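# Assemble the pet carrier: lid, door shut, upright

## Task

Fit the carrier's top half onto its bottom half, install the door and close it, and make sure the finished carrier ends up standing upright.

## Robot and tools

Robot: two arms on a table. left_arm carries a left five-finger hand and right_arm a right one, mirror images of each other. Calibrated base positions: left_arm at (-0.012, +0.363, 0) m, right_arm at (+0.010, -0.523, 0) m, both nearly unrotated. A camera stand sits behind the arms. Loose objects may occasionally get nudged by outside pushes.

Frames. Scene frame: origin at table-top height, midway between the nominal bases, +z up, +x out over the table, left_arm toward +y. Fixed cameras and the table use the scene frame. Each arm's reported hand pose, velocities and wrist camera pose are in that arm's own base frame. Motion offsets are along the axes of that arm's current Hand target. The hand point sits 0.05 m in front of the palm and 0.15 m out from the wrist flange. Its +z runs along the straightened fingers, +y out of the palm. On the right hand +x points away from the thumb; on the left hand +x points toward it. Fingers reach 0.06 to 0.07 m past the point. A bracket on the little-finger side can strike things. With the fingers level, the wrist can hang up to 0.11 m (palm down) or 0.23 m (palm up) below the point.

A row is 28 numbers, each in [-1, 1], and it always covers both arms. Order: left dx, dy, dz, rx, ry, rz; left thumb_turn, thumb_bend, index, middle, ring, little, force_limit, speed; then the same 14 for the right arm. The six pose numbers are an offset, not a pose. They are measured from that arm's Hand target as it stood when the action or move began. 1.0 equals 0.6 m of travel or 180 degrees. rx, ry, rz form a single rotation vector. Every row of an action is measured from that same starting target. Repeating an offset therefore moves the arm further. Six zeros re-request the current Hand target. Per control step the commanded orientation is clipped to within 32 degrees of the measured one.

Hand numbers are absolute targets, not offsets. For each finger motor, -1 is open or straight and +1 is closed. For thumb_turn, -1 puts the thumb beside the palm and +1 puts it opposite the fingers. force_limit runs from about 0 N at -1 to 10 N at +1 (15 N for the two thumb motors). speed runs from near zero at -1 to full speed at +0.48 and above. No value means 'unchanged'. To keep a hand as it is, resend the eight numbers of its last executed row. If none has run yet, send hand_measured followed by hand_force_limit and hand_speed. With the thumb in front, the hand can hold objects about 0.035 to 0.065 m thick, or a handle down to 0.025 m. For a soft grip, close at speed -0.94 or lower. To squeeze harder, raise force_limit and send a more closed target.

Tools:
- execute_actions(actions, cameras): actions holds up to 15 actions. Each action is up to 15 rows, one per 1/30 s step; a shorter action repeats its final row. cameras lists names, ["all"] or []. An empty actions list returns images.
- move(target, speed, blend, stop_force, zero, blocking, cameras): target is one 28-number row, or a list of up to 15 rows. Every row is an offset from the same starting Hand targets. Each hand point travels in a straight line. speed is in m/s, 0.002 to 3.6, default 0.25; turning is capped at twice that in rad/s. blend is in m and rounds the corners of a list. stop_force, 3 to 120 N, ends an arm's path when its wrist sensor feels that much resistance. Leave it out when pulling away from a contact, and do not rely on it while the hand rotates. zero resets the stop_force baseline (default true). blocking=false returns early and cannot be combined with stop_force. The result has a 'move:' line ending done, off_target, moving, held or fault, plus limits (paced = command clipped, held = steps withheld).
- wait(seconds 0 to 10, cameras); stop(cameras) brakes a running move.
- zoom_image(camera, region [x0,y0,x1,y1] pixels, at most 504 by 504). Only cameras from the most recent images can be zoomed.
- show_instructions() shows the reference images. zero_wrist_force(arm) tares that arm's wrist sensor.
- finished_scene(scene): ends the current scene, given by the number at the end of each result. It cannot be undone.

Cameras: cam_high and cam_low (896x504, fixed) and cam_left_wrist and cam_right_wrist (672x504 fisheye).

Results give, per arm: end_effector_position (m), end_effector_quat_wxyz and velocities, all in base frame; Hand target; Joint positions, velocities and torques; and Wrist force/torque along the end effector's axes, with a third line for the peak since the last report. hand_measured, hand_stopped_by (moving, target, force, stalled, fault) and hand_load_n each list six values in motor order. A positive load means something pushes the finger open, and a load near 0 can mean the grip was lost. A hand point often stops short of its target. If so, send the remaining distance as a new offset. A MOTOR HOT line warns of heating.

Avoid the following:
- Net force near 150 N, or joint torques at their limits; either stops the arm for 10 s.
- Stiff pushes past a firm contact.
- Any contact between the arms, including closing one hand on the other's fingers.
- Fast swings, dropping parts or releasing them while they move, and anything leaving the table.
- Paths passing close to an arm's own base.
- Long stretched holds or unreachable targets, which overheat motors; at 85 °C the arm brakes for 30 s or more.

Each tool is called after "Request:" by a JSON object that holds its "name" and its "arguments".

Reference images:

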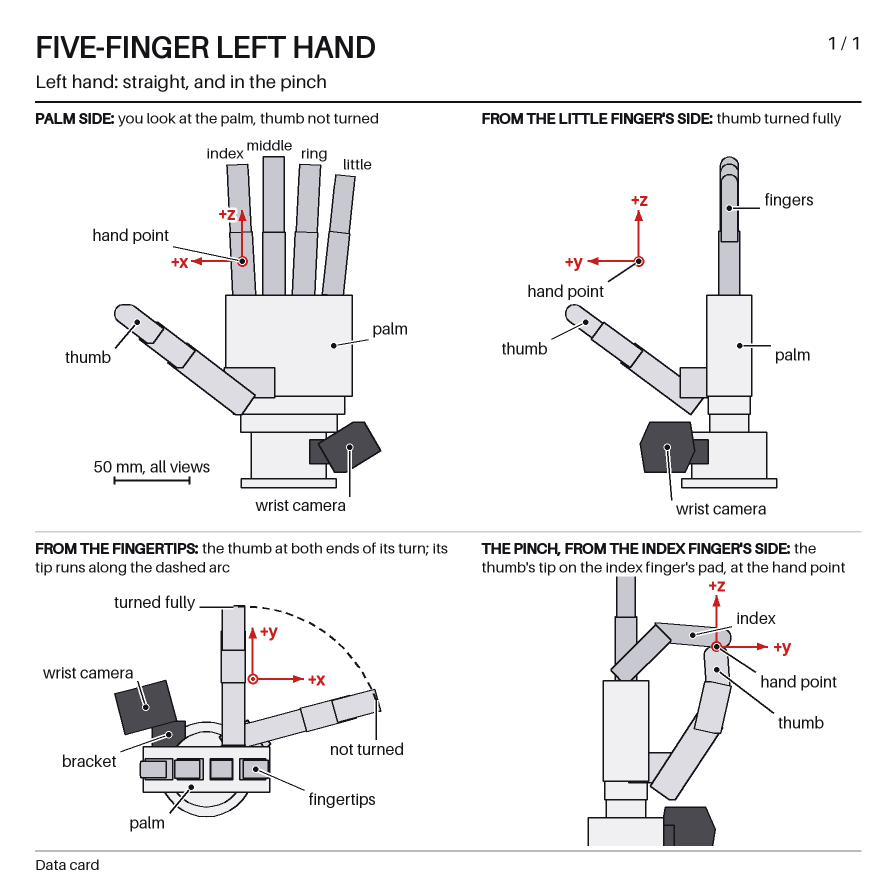

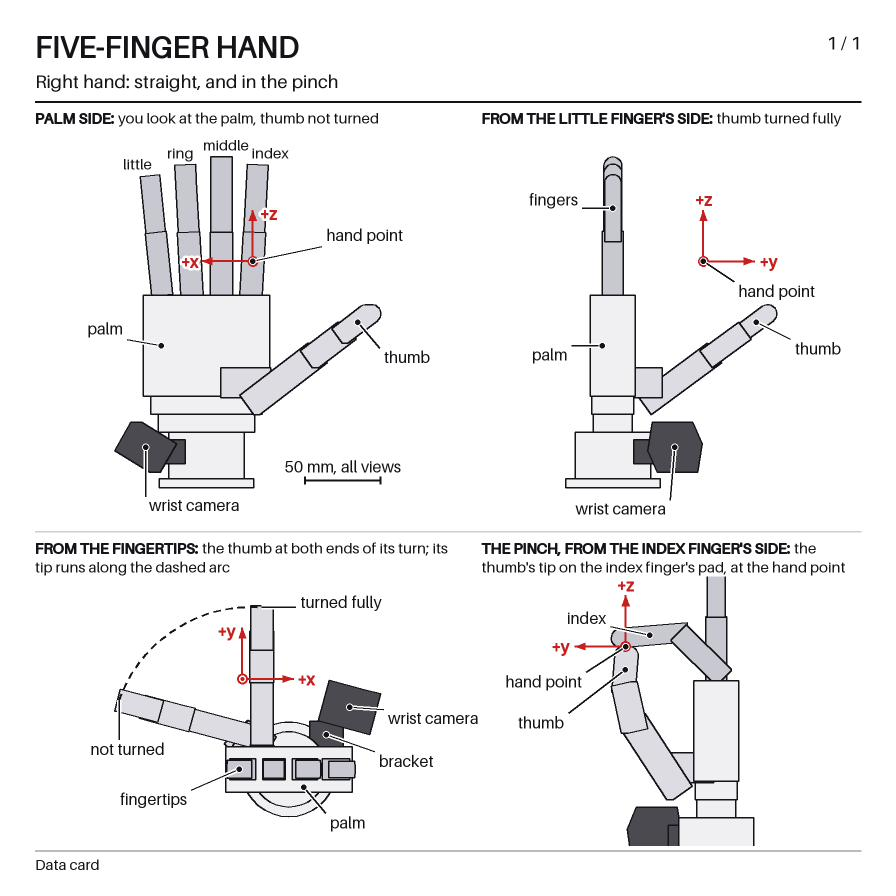

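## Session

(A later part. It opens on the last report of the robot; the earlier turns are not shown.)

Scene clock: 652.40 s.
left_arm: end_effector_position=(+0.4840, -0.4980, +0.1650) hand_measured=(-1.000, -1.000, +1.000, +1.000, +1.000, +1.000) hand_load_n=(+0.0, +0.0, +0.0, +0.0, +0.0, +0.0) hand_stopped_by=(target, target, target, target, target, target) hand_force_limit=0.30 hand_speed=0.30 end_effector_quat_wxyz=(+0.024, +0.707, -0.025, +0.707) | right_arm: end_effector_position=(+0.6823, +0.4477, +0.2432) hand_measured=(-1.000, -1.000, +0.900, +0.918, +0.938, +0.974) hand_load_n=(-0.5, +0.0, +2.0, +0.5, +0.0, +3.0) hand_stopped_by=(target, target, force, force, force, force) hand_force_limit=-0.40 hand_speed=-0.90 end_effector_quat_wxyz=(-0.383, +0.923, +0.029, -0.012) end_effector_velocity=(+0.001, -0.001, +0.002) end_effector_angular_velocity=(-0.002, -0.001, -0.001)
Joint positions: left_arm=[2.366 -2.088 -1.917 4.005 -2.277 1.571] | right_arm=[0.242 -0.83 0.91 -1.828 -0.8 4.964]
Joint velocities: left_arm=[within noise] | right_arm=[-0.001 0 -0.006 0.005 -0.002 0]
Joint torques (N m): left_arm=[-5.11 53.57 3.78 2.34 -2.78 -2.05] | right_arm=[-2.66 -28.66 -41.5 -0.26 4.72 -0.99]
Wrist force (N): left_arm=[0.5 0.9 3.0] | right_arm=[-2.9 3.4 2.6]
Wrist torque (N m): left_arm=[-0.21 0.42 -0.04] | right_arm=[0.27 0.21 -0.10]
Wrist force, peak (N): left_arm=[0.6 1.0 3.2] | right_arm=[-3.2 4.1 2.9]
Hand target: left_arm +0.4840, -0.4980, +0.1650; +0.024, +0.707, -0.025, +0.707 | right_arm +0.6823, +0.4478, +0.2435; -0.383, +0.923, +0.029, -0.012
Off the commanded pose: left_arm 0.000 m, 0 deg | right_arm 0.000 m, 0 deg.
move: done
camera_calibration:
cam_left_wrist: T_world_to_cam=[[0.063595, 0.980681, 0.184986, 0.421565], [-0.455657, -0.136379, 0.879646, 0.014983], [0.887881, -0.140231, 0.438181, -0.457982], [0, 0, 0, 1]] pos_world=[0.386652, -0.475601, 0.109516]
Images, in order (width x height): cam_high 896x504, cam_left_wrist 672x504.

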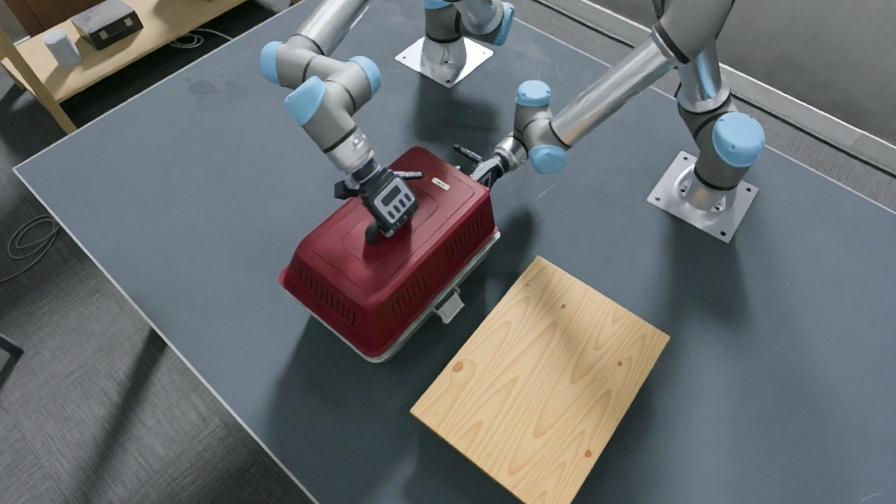

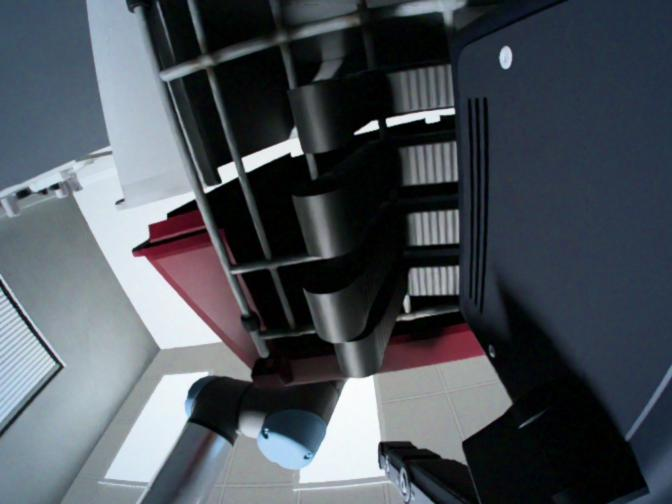

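Request:
{"name": "move", "arguments": {"target": [0, 0, 0, 0, 0, 0, -1, -1, 1, 1, 1, 1, 0.3, 0.3, 0, 0.0059, 0.0059, 0, 0, 0, -1, -1, 1, 1, 1, 1, -0.4, -0.9], "speed": 0.01, "stop_force": 4, "cameras": ["cam_left_wrist"]}}

Request:
{"name": "zoom_image", "arguments": {"camera": "cam_left_wrist", "region": [240, 330, 300, 390]}}

Request:
{"name": "zoom_image", "arguments": {"camera": "cam_left_wrist", "region": [100, 180, 300, 380]}}

Scene clock: 662.40 s.
left_arm: end_effector_position=(+0.4840, -0.4980, +0.1650) hand_measured=(-1.000, -1.000, +1.000, +1.000, +1.000, +1.000) hand_load_n=(-0.5, +0.0, +0.0, +0.0, +0.0, +0.0) hand_stopped_by=(target, target, target, target, target, target) hand_force_limit=0.30 hand_speed=0.30 end_effector_quat_wxyz=(+0.024, +0.707, -0.025, +0.707) | right_arm: end_effector_position=(+0.6823, +0.4478, +0.2384) hand_measured=(-1.000, -1.000, +0.900, +0.918, +0.938, +0.974) hand_load_n=(+0.0, +0.0, +1.0, +0.5, +0.0, +4.0) hand_stopped_by=(target, target, force, force, force, force) hand_force_limit=-0.40 hand_speed=-0.90 end_effector_quat_wxyz=(-0.383, +0.923, +0.029, -0.012)
Joint positions: left_arm=[2.366 -2.088 -1.917 4.005 -2.277 1.571] | right_arm=[0.242 -0.829 0.92 -1.839 -0.8 4.964]
Joint torques (N m): left_arm=[-4.48 52.79 4.72 2.26 -2.67 -1.49] | right_arm=[3.68 -27.38 -40.18 -0.54 -1.21 1.48]
Wrist force (N): left_arm=[0.5 1.0 2.9] | right_arm=[-3.3 3.4 2.5]
Wrist torque (N m): left_arm=[-0.17 0.42 -0.04] | right_arm=[0.27 0.25 -0.11]
Wrist force, peak (N): left_arm=[0.8 1.1 3.1] | right_arm=[-3.1 3.9 2.9]
Hand target: left_arm +0.4840, -0.4980, +0.1650; +0.024, +0.707, -0.025, +0.707 | right_arm +0.6823, +0.4478, +0.2384; -0.383, +0.923, +0.029, -0.012
Off the commanded pose: left_arm 0.000 m, 0 deg | right_arm 0.000 m, 0 deg.
move: done
camera_calibration:
cam_left_wrist: T_world_to_cam=[[0.063595, 0.980681, 0.184986, 0.421565], [-0.455657, -0.136379, 0.879646, 0.014983], [0.887881, -0.140231, 0.438181, -0.457982], [0, 0, 0, 1]] pos_world=[0.386652, -0.475601, 0.109516]
Images, in order (width x height): cam_left_wrist 672x504.

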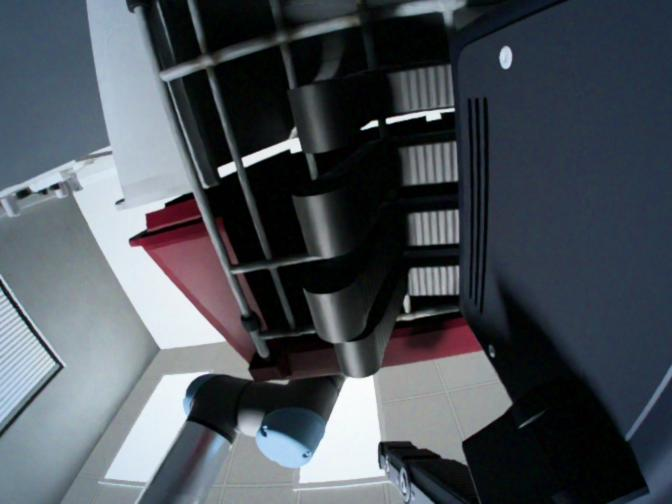

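Scaled by 8.400 from the camera's 672x504 image, which has a finer 960x720 frame.

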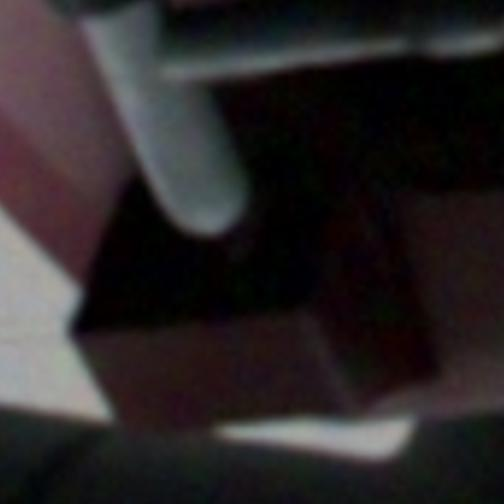

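Scaled by 2.520 from the camera's 672x504 image, which has a finer 960x720 frame.

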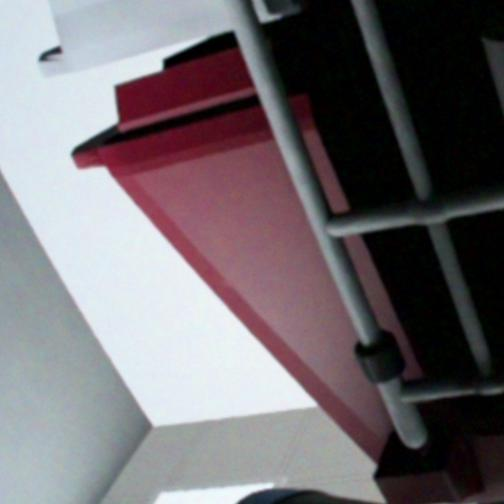

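Request:
{"name": "move", "arguments": {"target": [0, 0, 0, 0, 0, 0, -1, -1, 1, 1, 1, 1, 0.3, 0.3, 0, 0.0094, 0.0094, 0, 0, 0, -1, -1, 1, 1, 1, 1, -0.4, -0.9], "speed": 0.01, "stop_force": 3, "cameras": ["cam_left_wrist"]}}

Request:
{"name": "zoom_image", "arguments": {"camera": "cam_left_wrist", "region": [230, 310, 310, 390]}}

Request:
{"name": "zoom_image", "arguments": {"camera": "cam_left_wrist", "region": [100, 180, 300, 380]}}

Scene clock: 667.97 s.
left_arm: end_effector_position=(+0.4840, -0.4980, +0.1650) hand_measured=(-1.000, -1.000, +1.000, +1.000, +1.000, +1.000) hand_load_n=(+0.0, +0.0, +0.0, +0.0, +0.0, +0.0) hand_stopped_by=(target, target, target, target, target, target) hand_force_limit=0.30 hand_speed=0.30 end_effector_quat_wxyz=(+0.024, +0.707, -0.025, +0.707) | right_arm: end_effector_position=(+0.6823, +0.4478, +0.2304) hand_measured=(-1.000, -1.000, +0.900, +0.918, +0.938, +0.974) hand_load_n=(+0.0, +0.0, +1.0, +0.0, +0.0, +3.5) hand_stopped_by=(target, target, force, force, force, force) hand_force_limit=-0.40 hand_speed=-0.90 end_effector_quat_wxyz=(-0.383, +0.923, +0.029, -0.012)
Joint positions: left_arm=[2.366 -2.088 -1.917 4.005 -2.277 1.571] | right_arm=[0.242 -0.826 0.936 -1.858 -0.8 4.964]
Joint torques (N m): left_arm=[-5.62 53.4 3.73 2.29 -2.52 -1.31] | right_arm=[4.44 -35.41 -40.42 -0.53 -1.03 1.77]
Wrist force (N): left_arm=[0.7 1.1 3.0] | right_arm=[-3.0 3.0 2.7]
Wrist torque (N m): left_arm=[-0.16 0.39 -0.03] | right_arm=[0.20 0.22 -0.10]
Wrist force, peak (N): left_arm=[0.5 1.2 3.2] | right_arm=[-3.3 3.6 3.2]
Hand target: left_arm +0.4840, -0.4980, +0.1650; +0.024, +0.707, -0.025, +0.707 | right_arm +0.6823, +0.4478, +0.2305; -0.383, +0.923, +0.029, -0.012
Off the commanded pose: left_arm 0.000 m, 0 deg | right_arm 0.000 m, 0 deg.
move: done
camera_calibration:
cam_left_wrist: T_world_to_cam=[[0.063595, 0.980681, 0.184986, 0.421565], [-0.455657, -0.136379, 0.879646, 0.014983], [0.887881, -0.140231, 0.438181, -0.457982], [0, 0, 0, 1]] pos_world=[0.386652, -0.475601, 0.109516]
Images, in order (width x height): cam_left_wrist 672x504.

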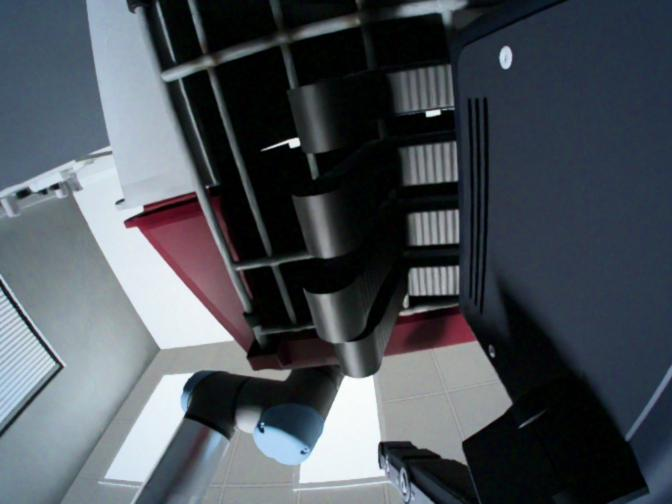

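Scaled by 6.300 from the camera's 672x504 image, which has a finer 960x720 frame.

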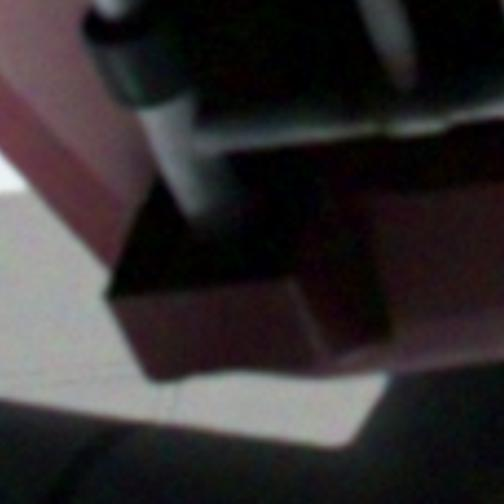

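Scaled by 2.520 from the camera's 672x504 image, which has a finer 960x720 frame.

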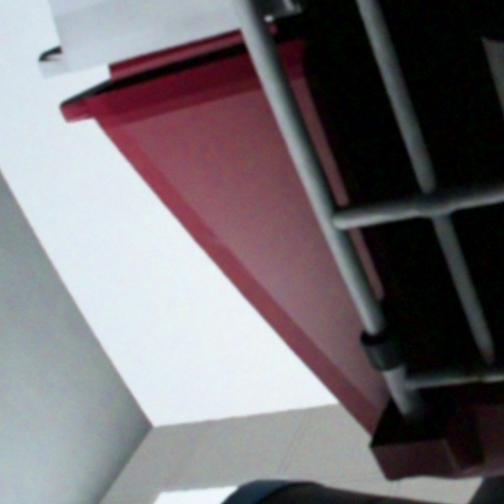

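Request:
{"name": "move", "arguments": {"target": [0, 0, 0, 0, 0, 0, -1, -1, 1, 1, 1, 1, 0.3, 0.3, 0, 0.0094, 0.0094, 0, 0, 0, -1, -1, 1, 1, 1, 1, -0.4, -0.9], "speed": 0.01, "stop_force": 3, "zero": false, "cameras": ["cam_left_wrist", "cam_low", "cam_high"]}}

Request:
{"name": "zoom_image", "arguments": {"camera": "cam_left_wrist", "region": [230, 290, 310, 370]}}

Request:
{"name": "zoom_image", "arguments": {"camera": "cam_low", "region": [440, 150, 800, 430]}}

Request:
{"name": "zoom_image", "arguments": {"camera": "cam_high", "region": [260, 130, 520, 390]}}

Scene clock: 672.93 s.
left_arm: end_effector_position=(+0.4840, -0.4980, +0.1650) hand_measured=(-1.000, -1.000, +1.000, +1.000, +1.000, +1.000) hand_load_n=(+0.0, -0.5, +0.0, +0.0, +0.0, +0.0) hand_stopped_by=(target, target, target, target, target, target) hand_force_limit=0.30 hand_speed=0.30 end_effector_quat_wxyz=(+0.024, +0.707, -0.025, +0.707) | right_arm: end_effector_position=(+0.6823, +0.4478, +0.2224) hand_measured=(-1.000, -1.000, +0.900, +0.918, +0.938, +0.974) hand_load_n=(+0.0, +0.0, +0.0, +0.0, +0.0, +1.0) hand_stopped_by=(target, target, force, force, force, force) hand_force_limit=-0.40 hand_speed=-0.90 end_effector_quat_wxyz=(-0.383, +0.923, +0.029, -0.012)
Joint positions: left_arm=[2.366 -2.088 -1.917 4.005 -2.277 1.571] | right_arm=[0.242 -0.824 0.952 -1.877 -0.8 4.964]
Joint torques (N m): left_arm=[-5.08 53.06 3.28 2.19 -2.74 -0.73] | right_arm=[4.73 -25.16 -8.95 -4.5 -1.42 1.43]
Wrist force (N): left_arm=[0.7 0.9 3.0] | right_arm=[-3.1 1.2 -0.6]
Wrist torque (N m): left_arm=[-0.19 0.39 -0.02] | right_arm=[0.24 0.36 -0.15]
Wrist force, peak (N): left_arm=[0.8 1.1 3.2] | right_arm=[-3.4 3.8 2.7]
Hand target: left_arm +0.4840, -0.4980, +0.1650; +0.024, +0.707, -0.025, +0.707 | right_arm +0.6823, +0.4478, +0.2224; -0.383, +0.923, +0.029, -0.012
Off the commanded pose: left_arm 0.000 m, 0 deg | right_arm 0.000 m, 0 deg.
move: contact (right_arm)
camera_calibration:
cam_left_wrist: T_world_to_cam=[[0.063595, 0.980681, 0.184986, 0.421565], [-0.455657, -0.136379, 0.879646, 0.014983], [0.887881, -0.140231, 0.438181, -0.457982], [0, 0, 0, 1]] pos_world=[0.386652, -0.475601, 0.109516]
Images, in order (width x height): cam_high 896x504, cam_low 896x504, cam_left_wrist 672x504.

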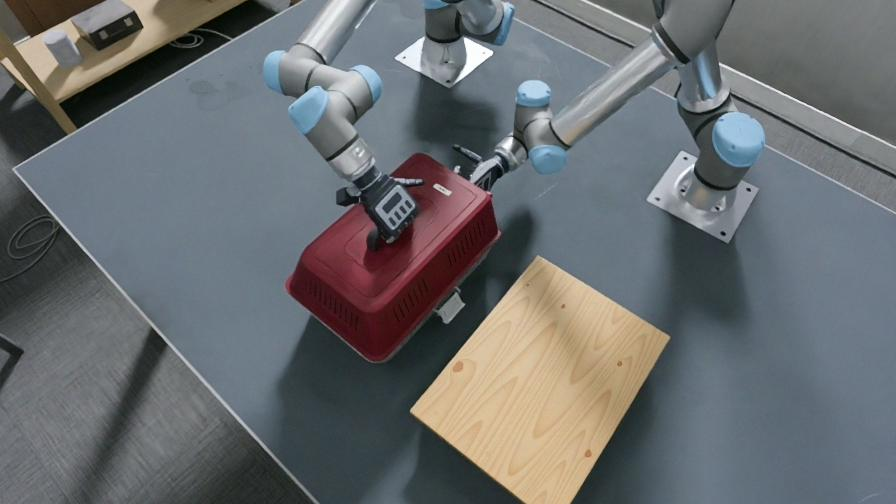

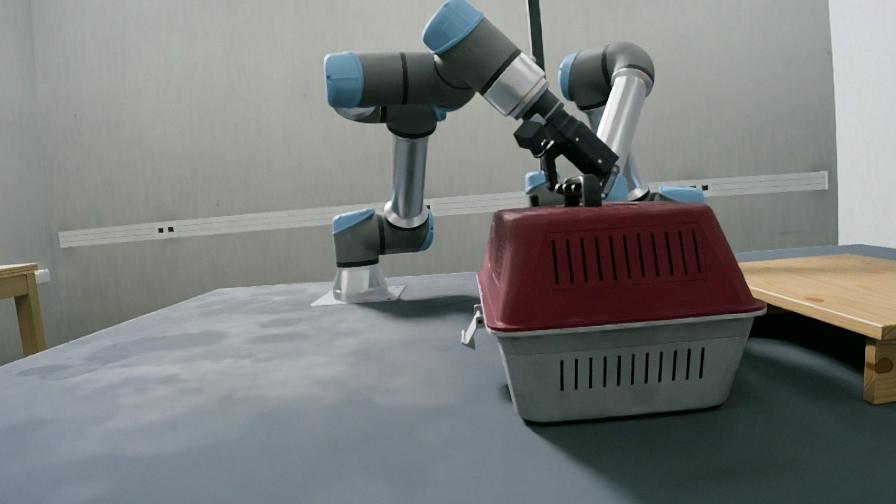

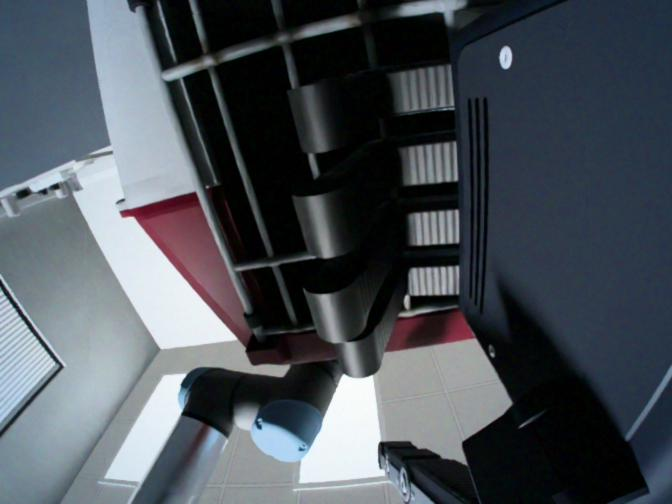

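Scaled by 6.300 from the camera's 672x504 image, which has a finer 960x720 frame.

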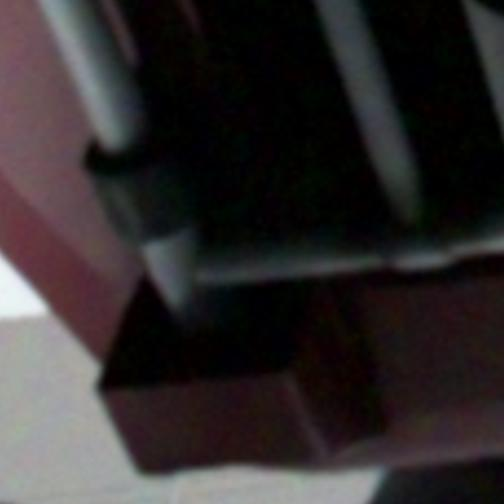

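Scaled by 1.400 from the camera's 896x504 image, which has a finer 1280x720 frame.

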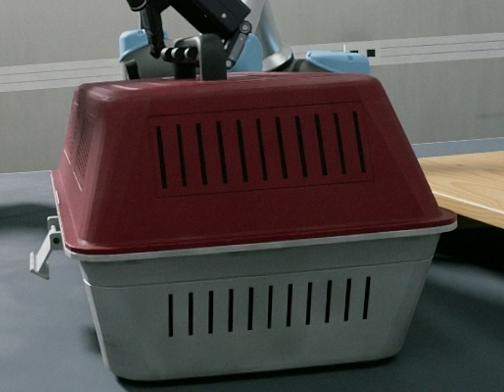

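Scaled by 1.938 from the camera's 896x504 image, which has a finer 1280x720 frame.

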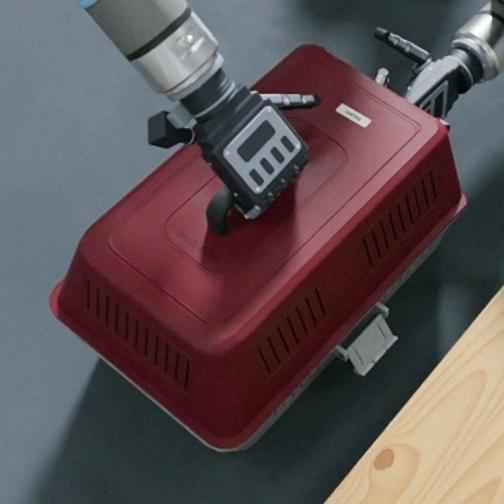

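Request:
{"name": "move", "arguments": {"target": [0, 0, 0, 0, 0, 0, -1, -1, 1, 1, 1, 1, 0.3, 0.3, 0, 0, 0, 0, 0, 0, -1, -1, 0.707, 0.707, 0.707, 0.707, -0.4, -0.8], "cameras": ["cam_low"]}}

Request:
{"name": "zoom_image", "arguments": {"camera": "cam_low", "region": [480, 130, 680, 270]}}

Scene clock: 679.43 s.
left_arm: end_effector_position=(+0.4840, -0.4980, +0.1650) hand_measured=(-1.000, -1.000, +1.000, +1.000, +1.000, +1.000) hand_load_n=(+0.0, +0.0, +0.0, +0.0, +0.0, +0.0) hand_stopped_by=(target, target, target, target, target, target) hand_force_limit=0.30 hand_speed=0.30 end_effector_quat_wxyz=(+0.024, +0.707, -0.025, +0.707) | right_arm: end_effector_position=(+0.6823, +0.4478, +0.2224) hand_measured=(-1.000, -1.000, +0.706, +0.706, +0.706, +0.706) hand_load_n=(+0.0, +0.0, +0.0, +0.0, +0.0, +0.0) hand_stopped_by=(target, target, target, target, target, target) hand_force_limit=-0.40 hand_speed=-0.80 end_effector_quat_wxyz=(-0.383, +0.923, +0.029, -0.012)
Joint positions: left_arm=[2.366 -2.088 -1.917 4.005 -2.277 1.571] | right_arm=[0.242 -0.824 0.952 -1.877 -0.8 4.964]
Joint torques (N m): left_arm=[-5.62 53.12 4.57 2.29 -2.45 -0.59] | right_arm=[4.64 -25.65 -8.99 -4.39 -1.33 1.49]
Wrist force (N): left_arm=[0.5 1.1 2.9] | right_arm=[-3.1 0.2 -0.7]
Wrist torque (N m): left_arm=[-0.15 0.41 -0.04] | right_arm=[0.19 0.36 -0.21]
Wrist force, peak (N): left_arm=[0.6 1.0 3.3] | right_arm=[-3.4 1.6 -0.2]
Hand target: left_arm +0.4840, -0.4980, +0.1650; +0.024, +0.707, -0.025, +0.707 | right_arm +0.6823, +0.4478, +0.2224; -0.383, +0.923, +0.029, -0.012
Off the commanded pose: left_arm 0.000 m, 0 deg | right_arm 0.000 m, 0 deg.
move: done
Images, in order (width x height): cam_low 896x504.

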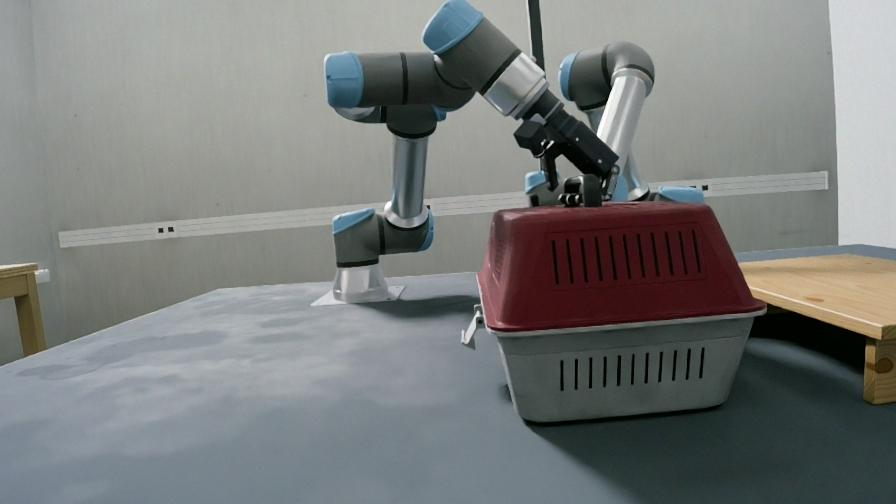

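Scaled by 2.520 from the camera's 896x504 image, which has a finer 1280x720 frame.

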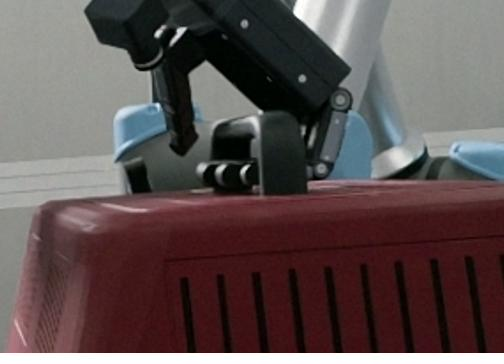

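Request:
{"name": "move", "arguments": {"target": [[0, 0, 0, 0, 0, 0, -1, -1, 1, 1, 1, 1, 0.3, 0.3, 0, -0.0047, -0.0047, 0, 0, 0, -1, -1, 0.707, 0.707, 0.707, 0.707, -0.4, -0.8],[0, 0, 0, 0, 0, 0, -1, -1, 1, 1, 1, 1, 0.3, 0.3, 0, -0.0754, 0.066, 0, 0, 0, -1, -1, 0.707, 0.707, 0.707, 0.707, -0.4, -0.8]], "speed": [0.03, 0.03], "stop_force": 5, "cameras": ["cam_low", "cam_right_wrist", "cam_high"]}}

Request:
{"name": "zoom_image", "arguments": {"camera": "cam_low", "region": [480, 130, 680, 270]}}

Scene clock: 686.50 s.
left_arm: end_effector_position=(+0.4840, -0.4980, +0.1650) hand_measured=(-1.000, -1.000, +1.000, +1.000, +1.000, +1.000) hand_load_n=(+0.0, +0.0, +0.0, +0.0, +0.0, +0.0) hand_stopped_by=(target, target, target, target, target, target) hand_force_limit=0.30 hand_speed=0.30 end_effector_quat_wxyz=(+0.024, +0.707, -0.025, +0.707) | right_arm: end_effector_position=(+0.6786, +0.5077, +0.2265) hand_measured=(-1.000, -1.000, +0.706, +0.706, +0.706, +0.706) hand_load_n=(+0.0, +0.0, +0.0, +0.0, +0.0, +0.0) hand_stopped_by=(target, target, target, target, target, target) hand_force_limit=-0.40 hand_speed=-0.80 end_effector_quat_wxyz=(-0.383, +0.923, +0.029, -0.012)
Joint positions: left_arm=[2.366 -2.088 -1.917 4.005 -2.277 1.571] | right_arm=[0.316 -0.75 0.828 -1.896 -0.816 5.065]
Joint torques (N m): left_arm=[-6.19 53.63 4.08 1.97 -2.63 -0.25] | right_arm=[-4.38 -76.4 -7.02 -0.26 4.18 -1.66]
Wrist force (N): left_arm=[0.5 1.0 2.9] | right_arm=[-3.1 0.0 -0.6]
Wrist torque (N m): left_arm=[-0.18 0.41 -0.03] | right_arm=[0.10 0.33 -0.31]
Wrist force, peak (N): left_arm=[0.7 1.1 3.2] | right_arm=[-3.6 0.5 -0.6]
Hand target: left_arm +0.4840, -0.4980, +0.1650; +0.024, +0.707, -0.025, +0.707 | right_arm +0.6786, +0.5077, +0.2265; -0.383, +0.923, +0.029, -0.012
Off the commanded pose: left_arm 0.000 m, 0 deg | right_arm 0.000 m, 0 deg.
move: done
camera_calibration:
cam_right_wrist: T_world_to_cam=[[0.354485, -0.645678, -0.676343, 0.234991], [-0.706715, -0.658635, 0.258369, 0.738409], [-0.612287, 0.386394, -0.689786, 0.48991], [0, 0, 0, 1]] pos_world=[0.738508, 0.448773, 0.306086]
Images, in order (width x height): cam_high 896x504, cam_low 896x504, cam_right_wrist 672x504.

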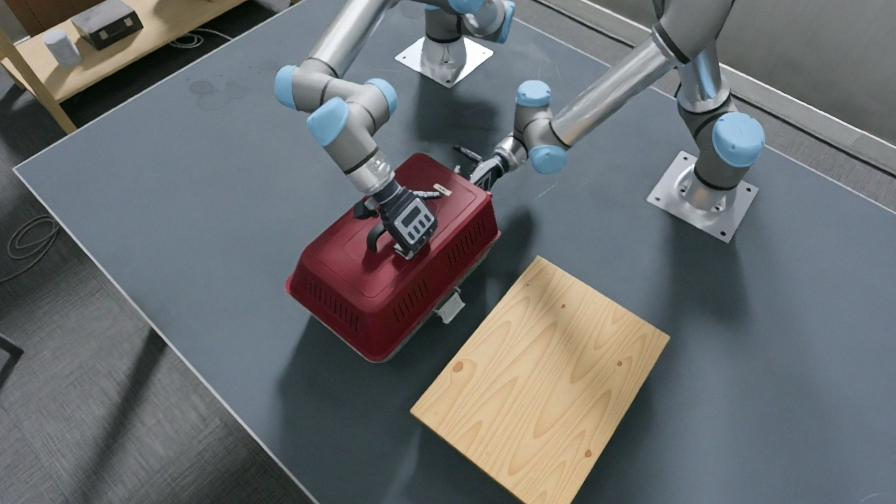

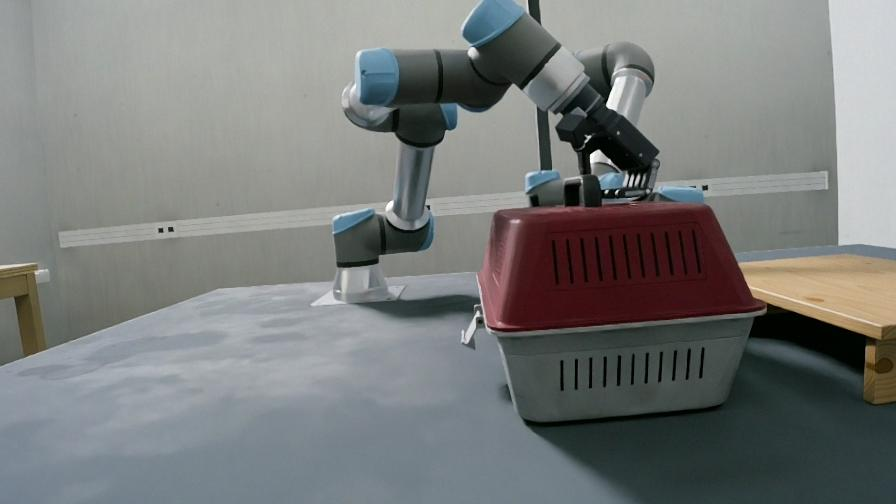

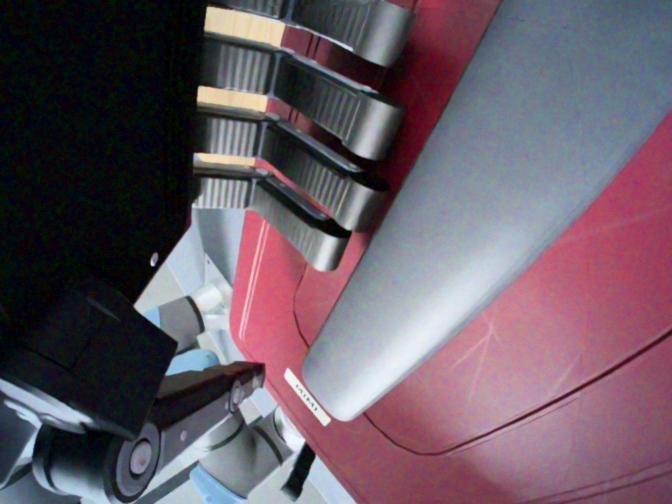

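Scaled by 2.520 from the camera's 896x504 image, which has a finer 1280x720 frame.

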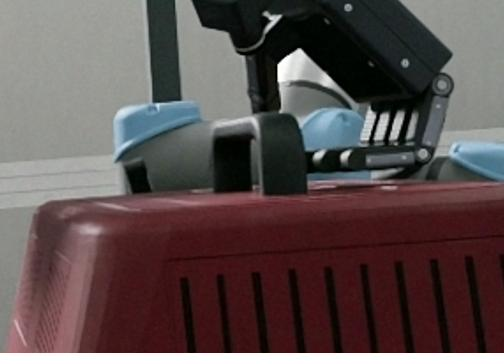

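Request:
{"name": "move", "arguments": {"target": [[0, 0, -0.06, 0, 0, 0, -1, -1, 1, 1, 1, 1, 0.3, 0.3, 0, -0.06, -0.06, 0, 0, 0, -1, -1, 0.707, 0.707, 0.707, 0.707, -0.4, -0.8],[-0.0617, -0.118, -0.177, 0, -0.111, 0, -1, -1, 1, 1, 1, 1, 0.3, 0.3, 0, -0.0943, -0.0943, 0, 0, 0, -1, -1, 0.707, 0.707, 0.707, 0.707, -0.4, -0.8],[-0.0617, -0.118, -0.177, 0, -0.111, 0, -1, -1, -1, -1, -1, -1, 0.3, 0.3, 0, -0.0943, -0.0943, 0, 0, 0, -1, -1, 0.707, 0.707, 0.707, 0.707, -0.4, -0.8]], "speed": [0.04, 0.15, 0.15], "blend": [0.01, 0, 0], "cameras": ["cam_left_wrist", "cam_low", "cam_high"]}}

Request:
{"name": "zoom_image", "arguments": {"camera": "cam_left_wrist", "region": [150, 60, 480, 390]}}

Scene clock: 694.97 s.
left_arm: end_effector_position=(+0.3830, -0.4200, +0.1280) hand_measured=(-1.000, -1.000, -1.000, -1.000, -1.000, -1.000) hand_load_n=(+0.0, +0.0, +0.0, +0.0, +0.0, +0.0) hand_stopped_by=(target, target, target, target, target, target) hand_force_limit=0.30 hand_speed=0.30 end_effector_quat_wxyz=(+0.020, +0.819, -0.029, +0.573) | right_arm: end_effector_position=(+0.6786, +0.5076, +0.3064) hand_measured=(-1.000, -1.000, +0.706, +0.706, +0.706, +0.706) hand_load_n=(-0.5, +0.0, +0.0, +0.0, +0.0, +0.0) hand_stopped_by=(target, target, target, target, target, target) hand_force_limit=-0.40 hand_speed=-0.80 end_effector_quat_wxyz=(-0.383, +0.923, +0.029, -0.012)
Joint positions: left_arm=[2.331 -1.882 -2.104 3.527 -2.259 1.268] | right_arm=[0.316 -0.742 0.61 -1.686 -0.816 5.065]
Joint torques (N m): left_arm=[-6.69 12.12 21.13 0.53 -3.36 -2.12] | right_arm=[-1.58 -59.51 -6.14 -4.82 3.03 -0.49]
Wrist force (N): left_arm=[0.7 0.8 2.1] | right_arm=[-3.2 0.2 -0.6]
Wrist torque (N m): left_arm=[-0.11 0.34 0.09] | right_arm=[0.15 0.35 -0.32]
Wrist force, peak (N): left_arm=[2.1 2.1 3.5] | right_arm=[-3.6 0.7 0.0]
Hand target: left_arm +0.3830, -0.4200, +0.1280; +0.020, +0.819, -0.029, +0.573 | right_arm +0.6785, +0.5076, +0.3065; -0.383, +0.923, +0.029, -0.012
Off the commanded pose: left_arm 0.000 m, 0 deg | right_arm 0.000 m, 0 deg.
move: done
camera_calibration:
cam_left_wrist: T_world_to_cam=[[0.126654, 0.976316, 0.175401, 0.333631], [-0.128958, -0.159118, 0.978801, -0.135167], [0.983529, -0.146588, 0.10575, -0.337912], [0, 0, 0, 1]] pos_world=[0.272659, -0.396771, 0.109517]
Images, in order (width x height): cam_high 896x504, cam_low 896x504, cam_left_wrist 672x504.

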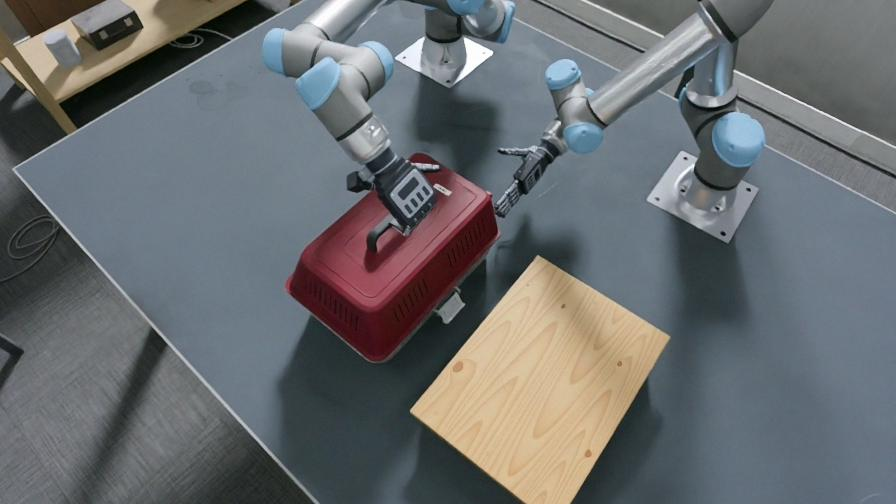

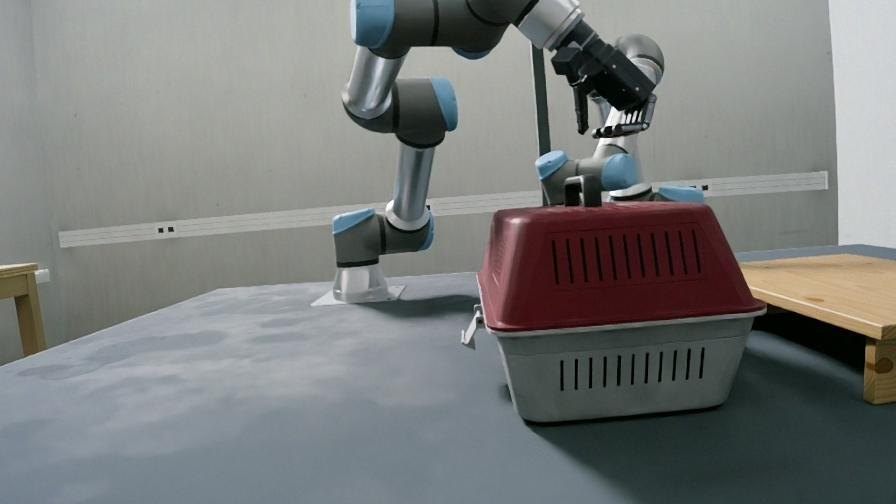

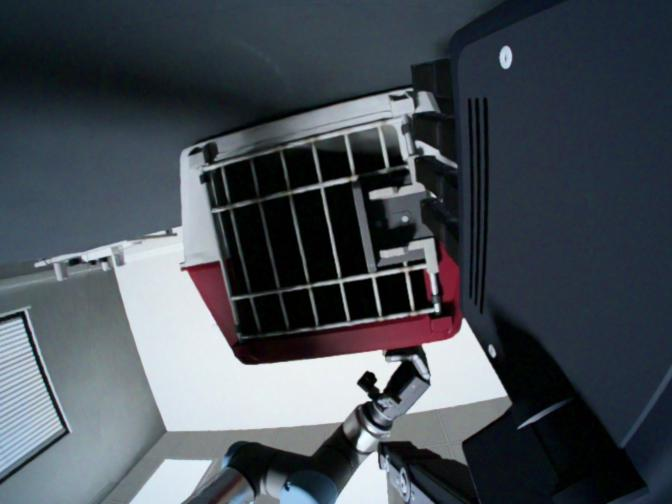

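Scaled by 1.527 from the camera's 672x504 image, which has a finer 960x720 frame.

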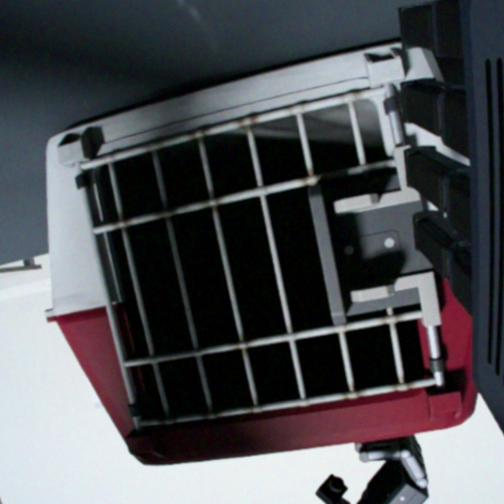

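Request:
{"name": "zoom_image", "arguments": {"camera": "cam_left_wrist", "region": [390, 240, 480, 330]}}

Request:
{"name": "zoom_image", "arguments": {"camera": "cam_left_wrist", "region": [170, 240, 300, 370]}}

Request:
{"name": "zoom_image", "arguments": {"camera": "cam_low", "region": [440, 150, 800, 430]}}

Request:
{"name": "zoom_image", "arguments": {"camera": "cam_high", "region": [260, 130, 520, 390]}}

Scaled by 5.600 from the camera's 672x504 image, which has a finer 960x720 frame.

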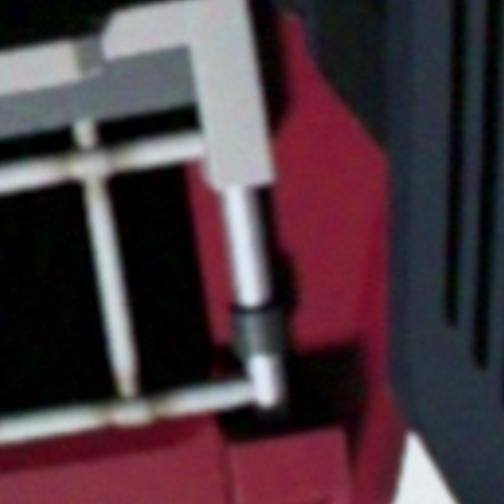

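Scaled by 3.877 from the camera's 672x504 image, which has a finer 960x720 frame.

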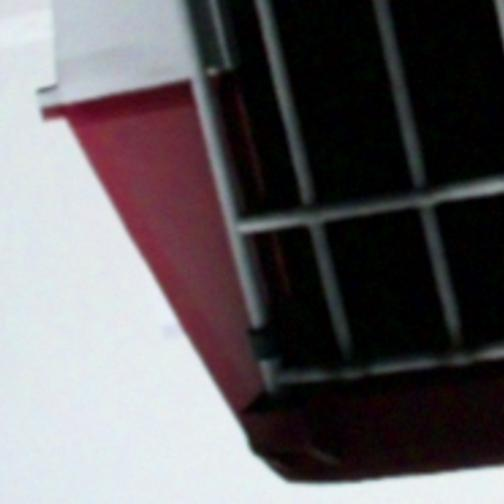

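Scaled by 1.400 from the camera's 896x504 image, which has a finer 1280x720 frame.

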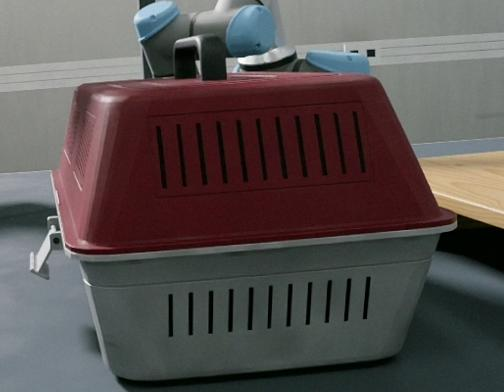

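Scaled by 1.938 from the camera's 896x504 image, which has a finer 1280x720 frame.

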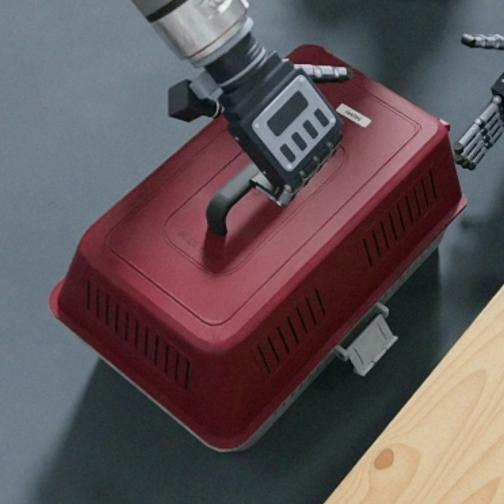

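Request:
{"name": "move", "arguments": {"target": [0, 0, 0, 0, 0, 0, -1, -1, -1, -1, -1, -1, 0.3, 0.3, 0, 0, 0, 0, 0, 0, -1, -1, 1, 1, 1, 1, 0.3, 0]}}

Request:
{"name": "move", "arguments": {"target": [0, 0, 0, 0, 0, 0, -1, -1, -1, -1, -1, -1, 0.3, 0.3, 0, 0.12, 0.12, 0, 0, 0, -1, -1, 1, 1, 1, 1, 0.3, 0], "speed": 0.025, "stop_force": 8, "cameras": ["cam_left_wrist", "cam_low"]}}

Request:
{"name": "zoom_image", "arguments": {"camera": "cam_left_wrist", "region": [390, 240, 480, 330]}}

Request:
{"name": "zoom_image", "arguments": {"camera": "cam_low", "region": [440, 150, 800, 430]}}

Scene clock: 705.03 s.
left_arm: end_effector_position=(+0.3830, -0.4200, +0.1280) hand_measured=(-1.000, -1.000, -1.000, -1.000, -1.000, -1.000) hand_load_n=(+0.0, +0.0, +0.0, +0.0, +0.0, +0.0) hand_stopped_by=(target, target, target, target, target, target) hand_force_limit=0.30 hand_speed=0.30 end_effector_quat_wxyz=(+0.020, +0.819, -0.029, +0.573) | right_arm: end_effector_position=(+0.6785, +0.5076, +0.3065) hand_measured=(-1.000, -1.000, +1.000, +1.000, +1.000, +1.000) hand_load_n=(+0.0, -0.5, +0.0, +0.5, +0.0, +0.0) hand_stopped_by=(target, target, target, target, target, target) hand_force_limit=0.30 hand_speed=0.00 end_effector_quat_wxyz=(-0.383, +0.923, +0.029, -0.012)
Joint positions: left_arm=[2.331 -1.882 -2.104 3.527 -2.259 1.268] | right_arm=[0.316 -0.742 0.61 -1.686 -0.816 5.065]
Joint torques (N m): left_arm=[-5.92 12.61 21.07 0.64 -0.23 -2.23] | right_arm=[5.41 -76.13 -6.82 -4.42 0.49 1.89]
Wrist force (N): left_arm=[0.8 1.0 2.1] | right_arm=[-3.2 0.2 -0.3]
Wrist torque (N m): left_arm=[-0.08 0.32 0.10] | right_arm=[0.13 0.33 -0.32]
Wrist force, peak (N): left_arm=[1.0 0.9 2.2] | right_arm=[-3.5 0.5 -0.7]
Hand target: left_arm +0.3830, -0.4200, +0.1280; +0.020, +0.819, -0.029, +0.573 | right_arm +0.6785, +0.5076, +0.3065; -0.383, +0.923, +0.029, -0.012
Off the commanded pose: left_arm 0.000 m, 0 deg | right_arm 0.000 m, 0 deg.
move: done

Scene clock: 710.10 s.
left_arm: end_effector_position=(+0.3830, -0.4200, +0.1280) hand_measured=(-1.000, -1.000, -1.000, -1.000, -1.000, -1.000) hand_load_n=(+0.0, +0.0, +0.0, +0.0, -0.5, +0.0) hand_stopped_by=(target, target, target, target, target, target) hand_force_limit=0.30 hand_speed=0.30 end_effector_quat_wxyz=(+0.020, +0.819, -0.029, +0.573) | right_arm: end_effector_position=(+0.6786, +0.5077, +0.2147) hand_measured=(-1.000, -1.000, +1.000, +1.000, +1.000, +1.000) hand_load_n=(+0.0, -0.5, +0.0, +0.5, -0.5, -0.5) hand_stopped_by=(target, target, target, target, target, target) hand_force_limit=0.30 hand_speed=0.00 end_effector_quat_wxyz=(-0.383, +0.923, +0.029, -0.012)
Joint positions: left_arm=[2.331 -1.882 -2.104 3.527 -2.259 1.268] | right_arm=[0.316 -0.746 0.852 -1.924 -0.816 5.065]
Joint torques (N m): left_arm=[-6.51 14.11 22.77 0.71 2.28 -2.23] | right_arm=[4.21 -72.08 -35.9 -3.88 -1.68 0.22]
Wrist force (N): left_arm=[0.8 0.7 2.0] | right_arm=[-2.8 -2.5 -3.8]
Wrist torque (N m): left_arm=[-0.11 0.32 0.11] | right_arm=[0.19 0.49 -0.43]
Wrist force, peak (N): left_arm=[0.9 0.8 2.4] | right_arm=[-5.5 -5.4 -12.1]
Hand target: left_arm +0.3830, -0.4200, +0.1280; +0.020, +0.819, -0.029, +0.573 | right_arm +0.6786, +0.5077, +0.2147; -0.383, +0.923, +0.029, -0.012 (not the last commanded pose)
Off the commanded pose: left_arm 0.000 m, 0 deg | right_arm 0.010 m, 0 deg.
move: contact (right_arm)
camera_calibration:
cam_left_wrist: T_world_to_cam=[[0.12675, 0.976302, 0.175413, 0.333598], [-0.128973, -0.159117, 0.978799, -0.135162], [0.983514, -0.146686, 0.105749, -0.337946], [0, 0, 0, 1]] pos_world=[0.272659, -0.396771, 0.109517]
Images, in order (width x height): cam_low 896x504, cam_left_wrist 672x504.

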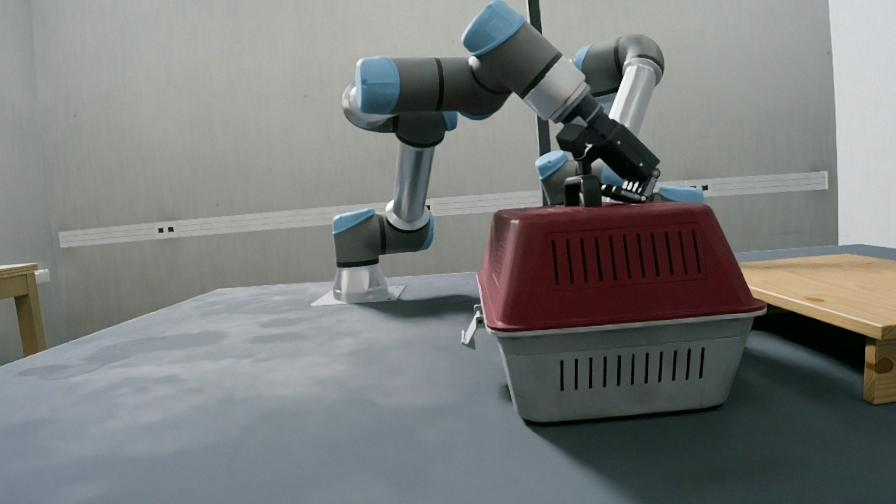

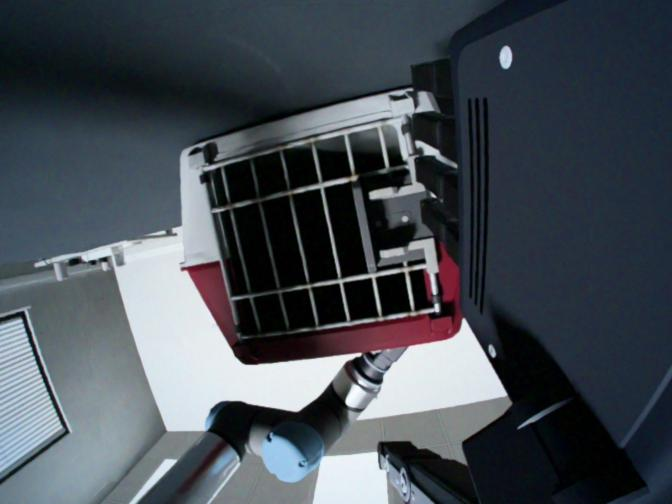

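Scaled by 5.600 from the camera's 672x504 image, which has a finer 960x720 frame.

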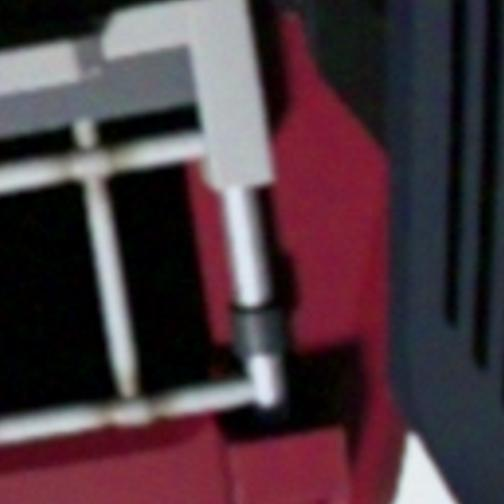

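Scaled by 1.400 from the camera's 896x504 image, which has a finer 1280x720 frame.

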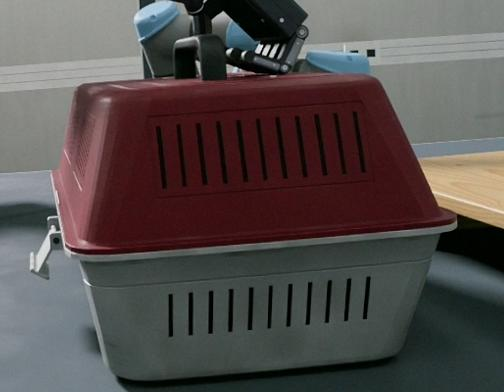

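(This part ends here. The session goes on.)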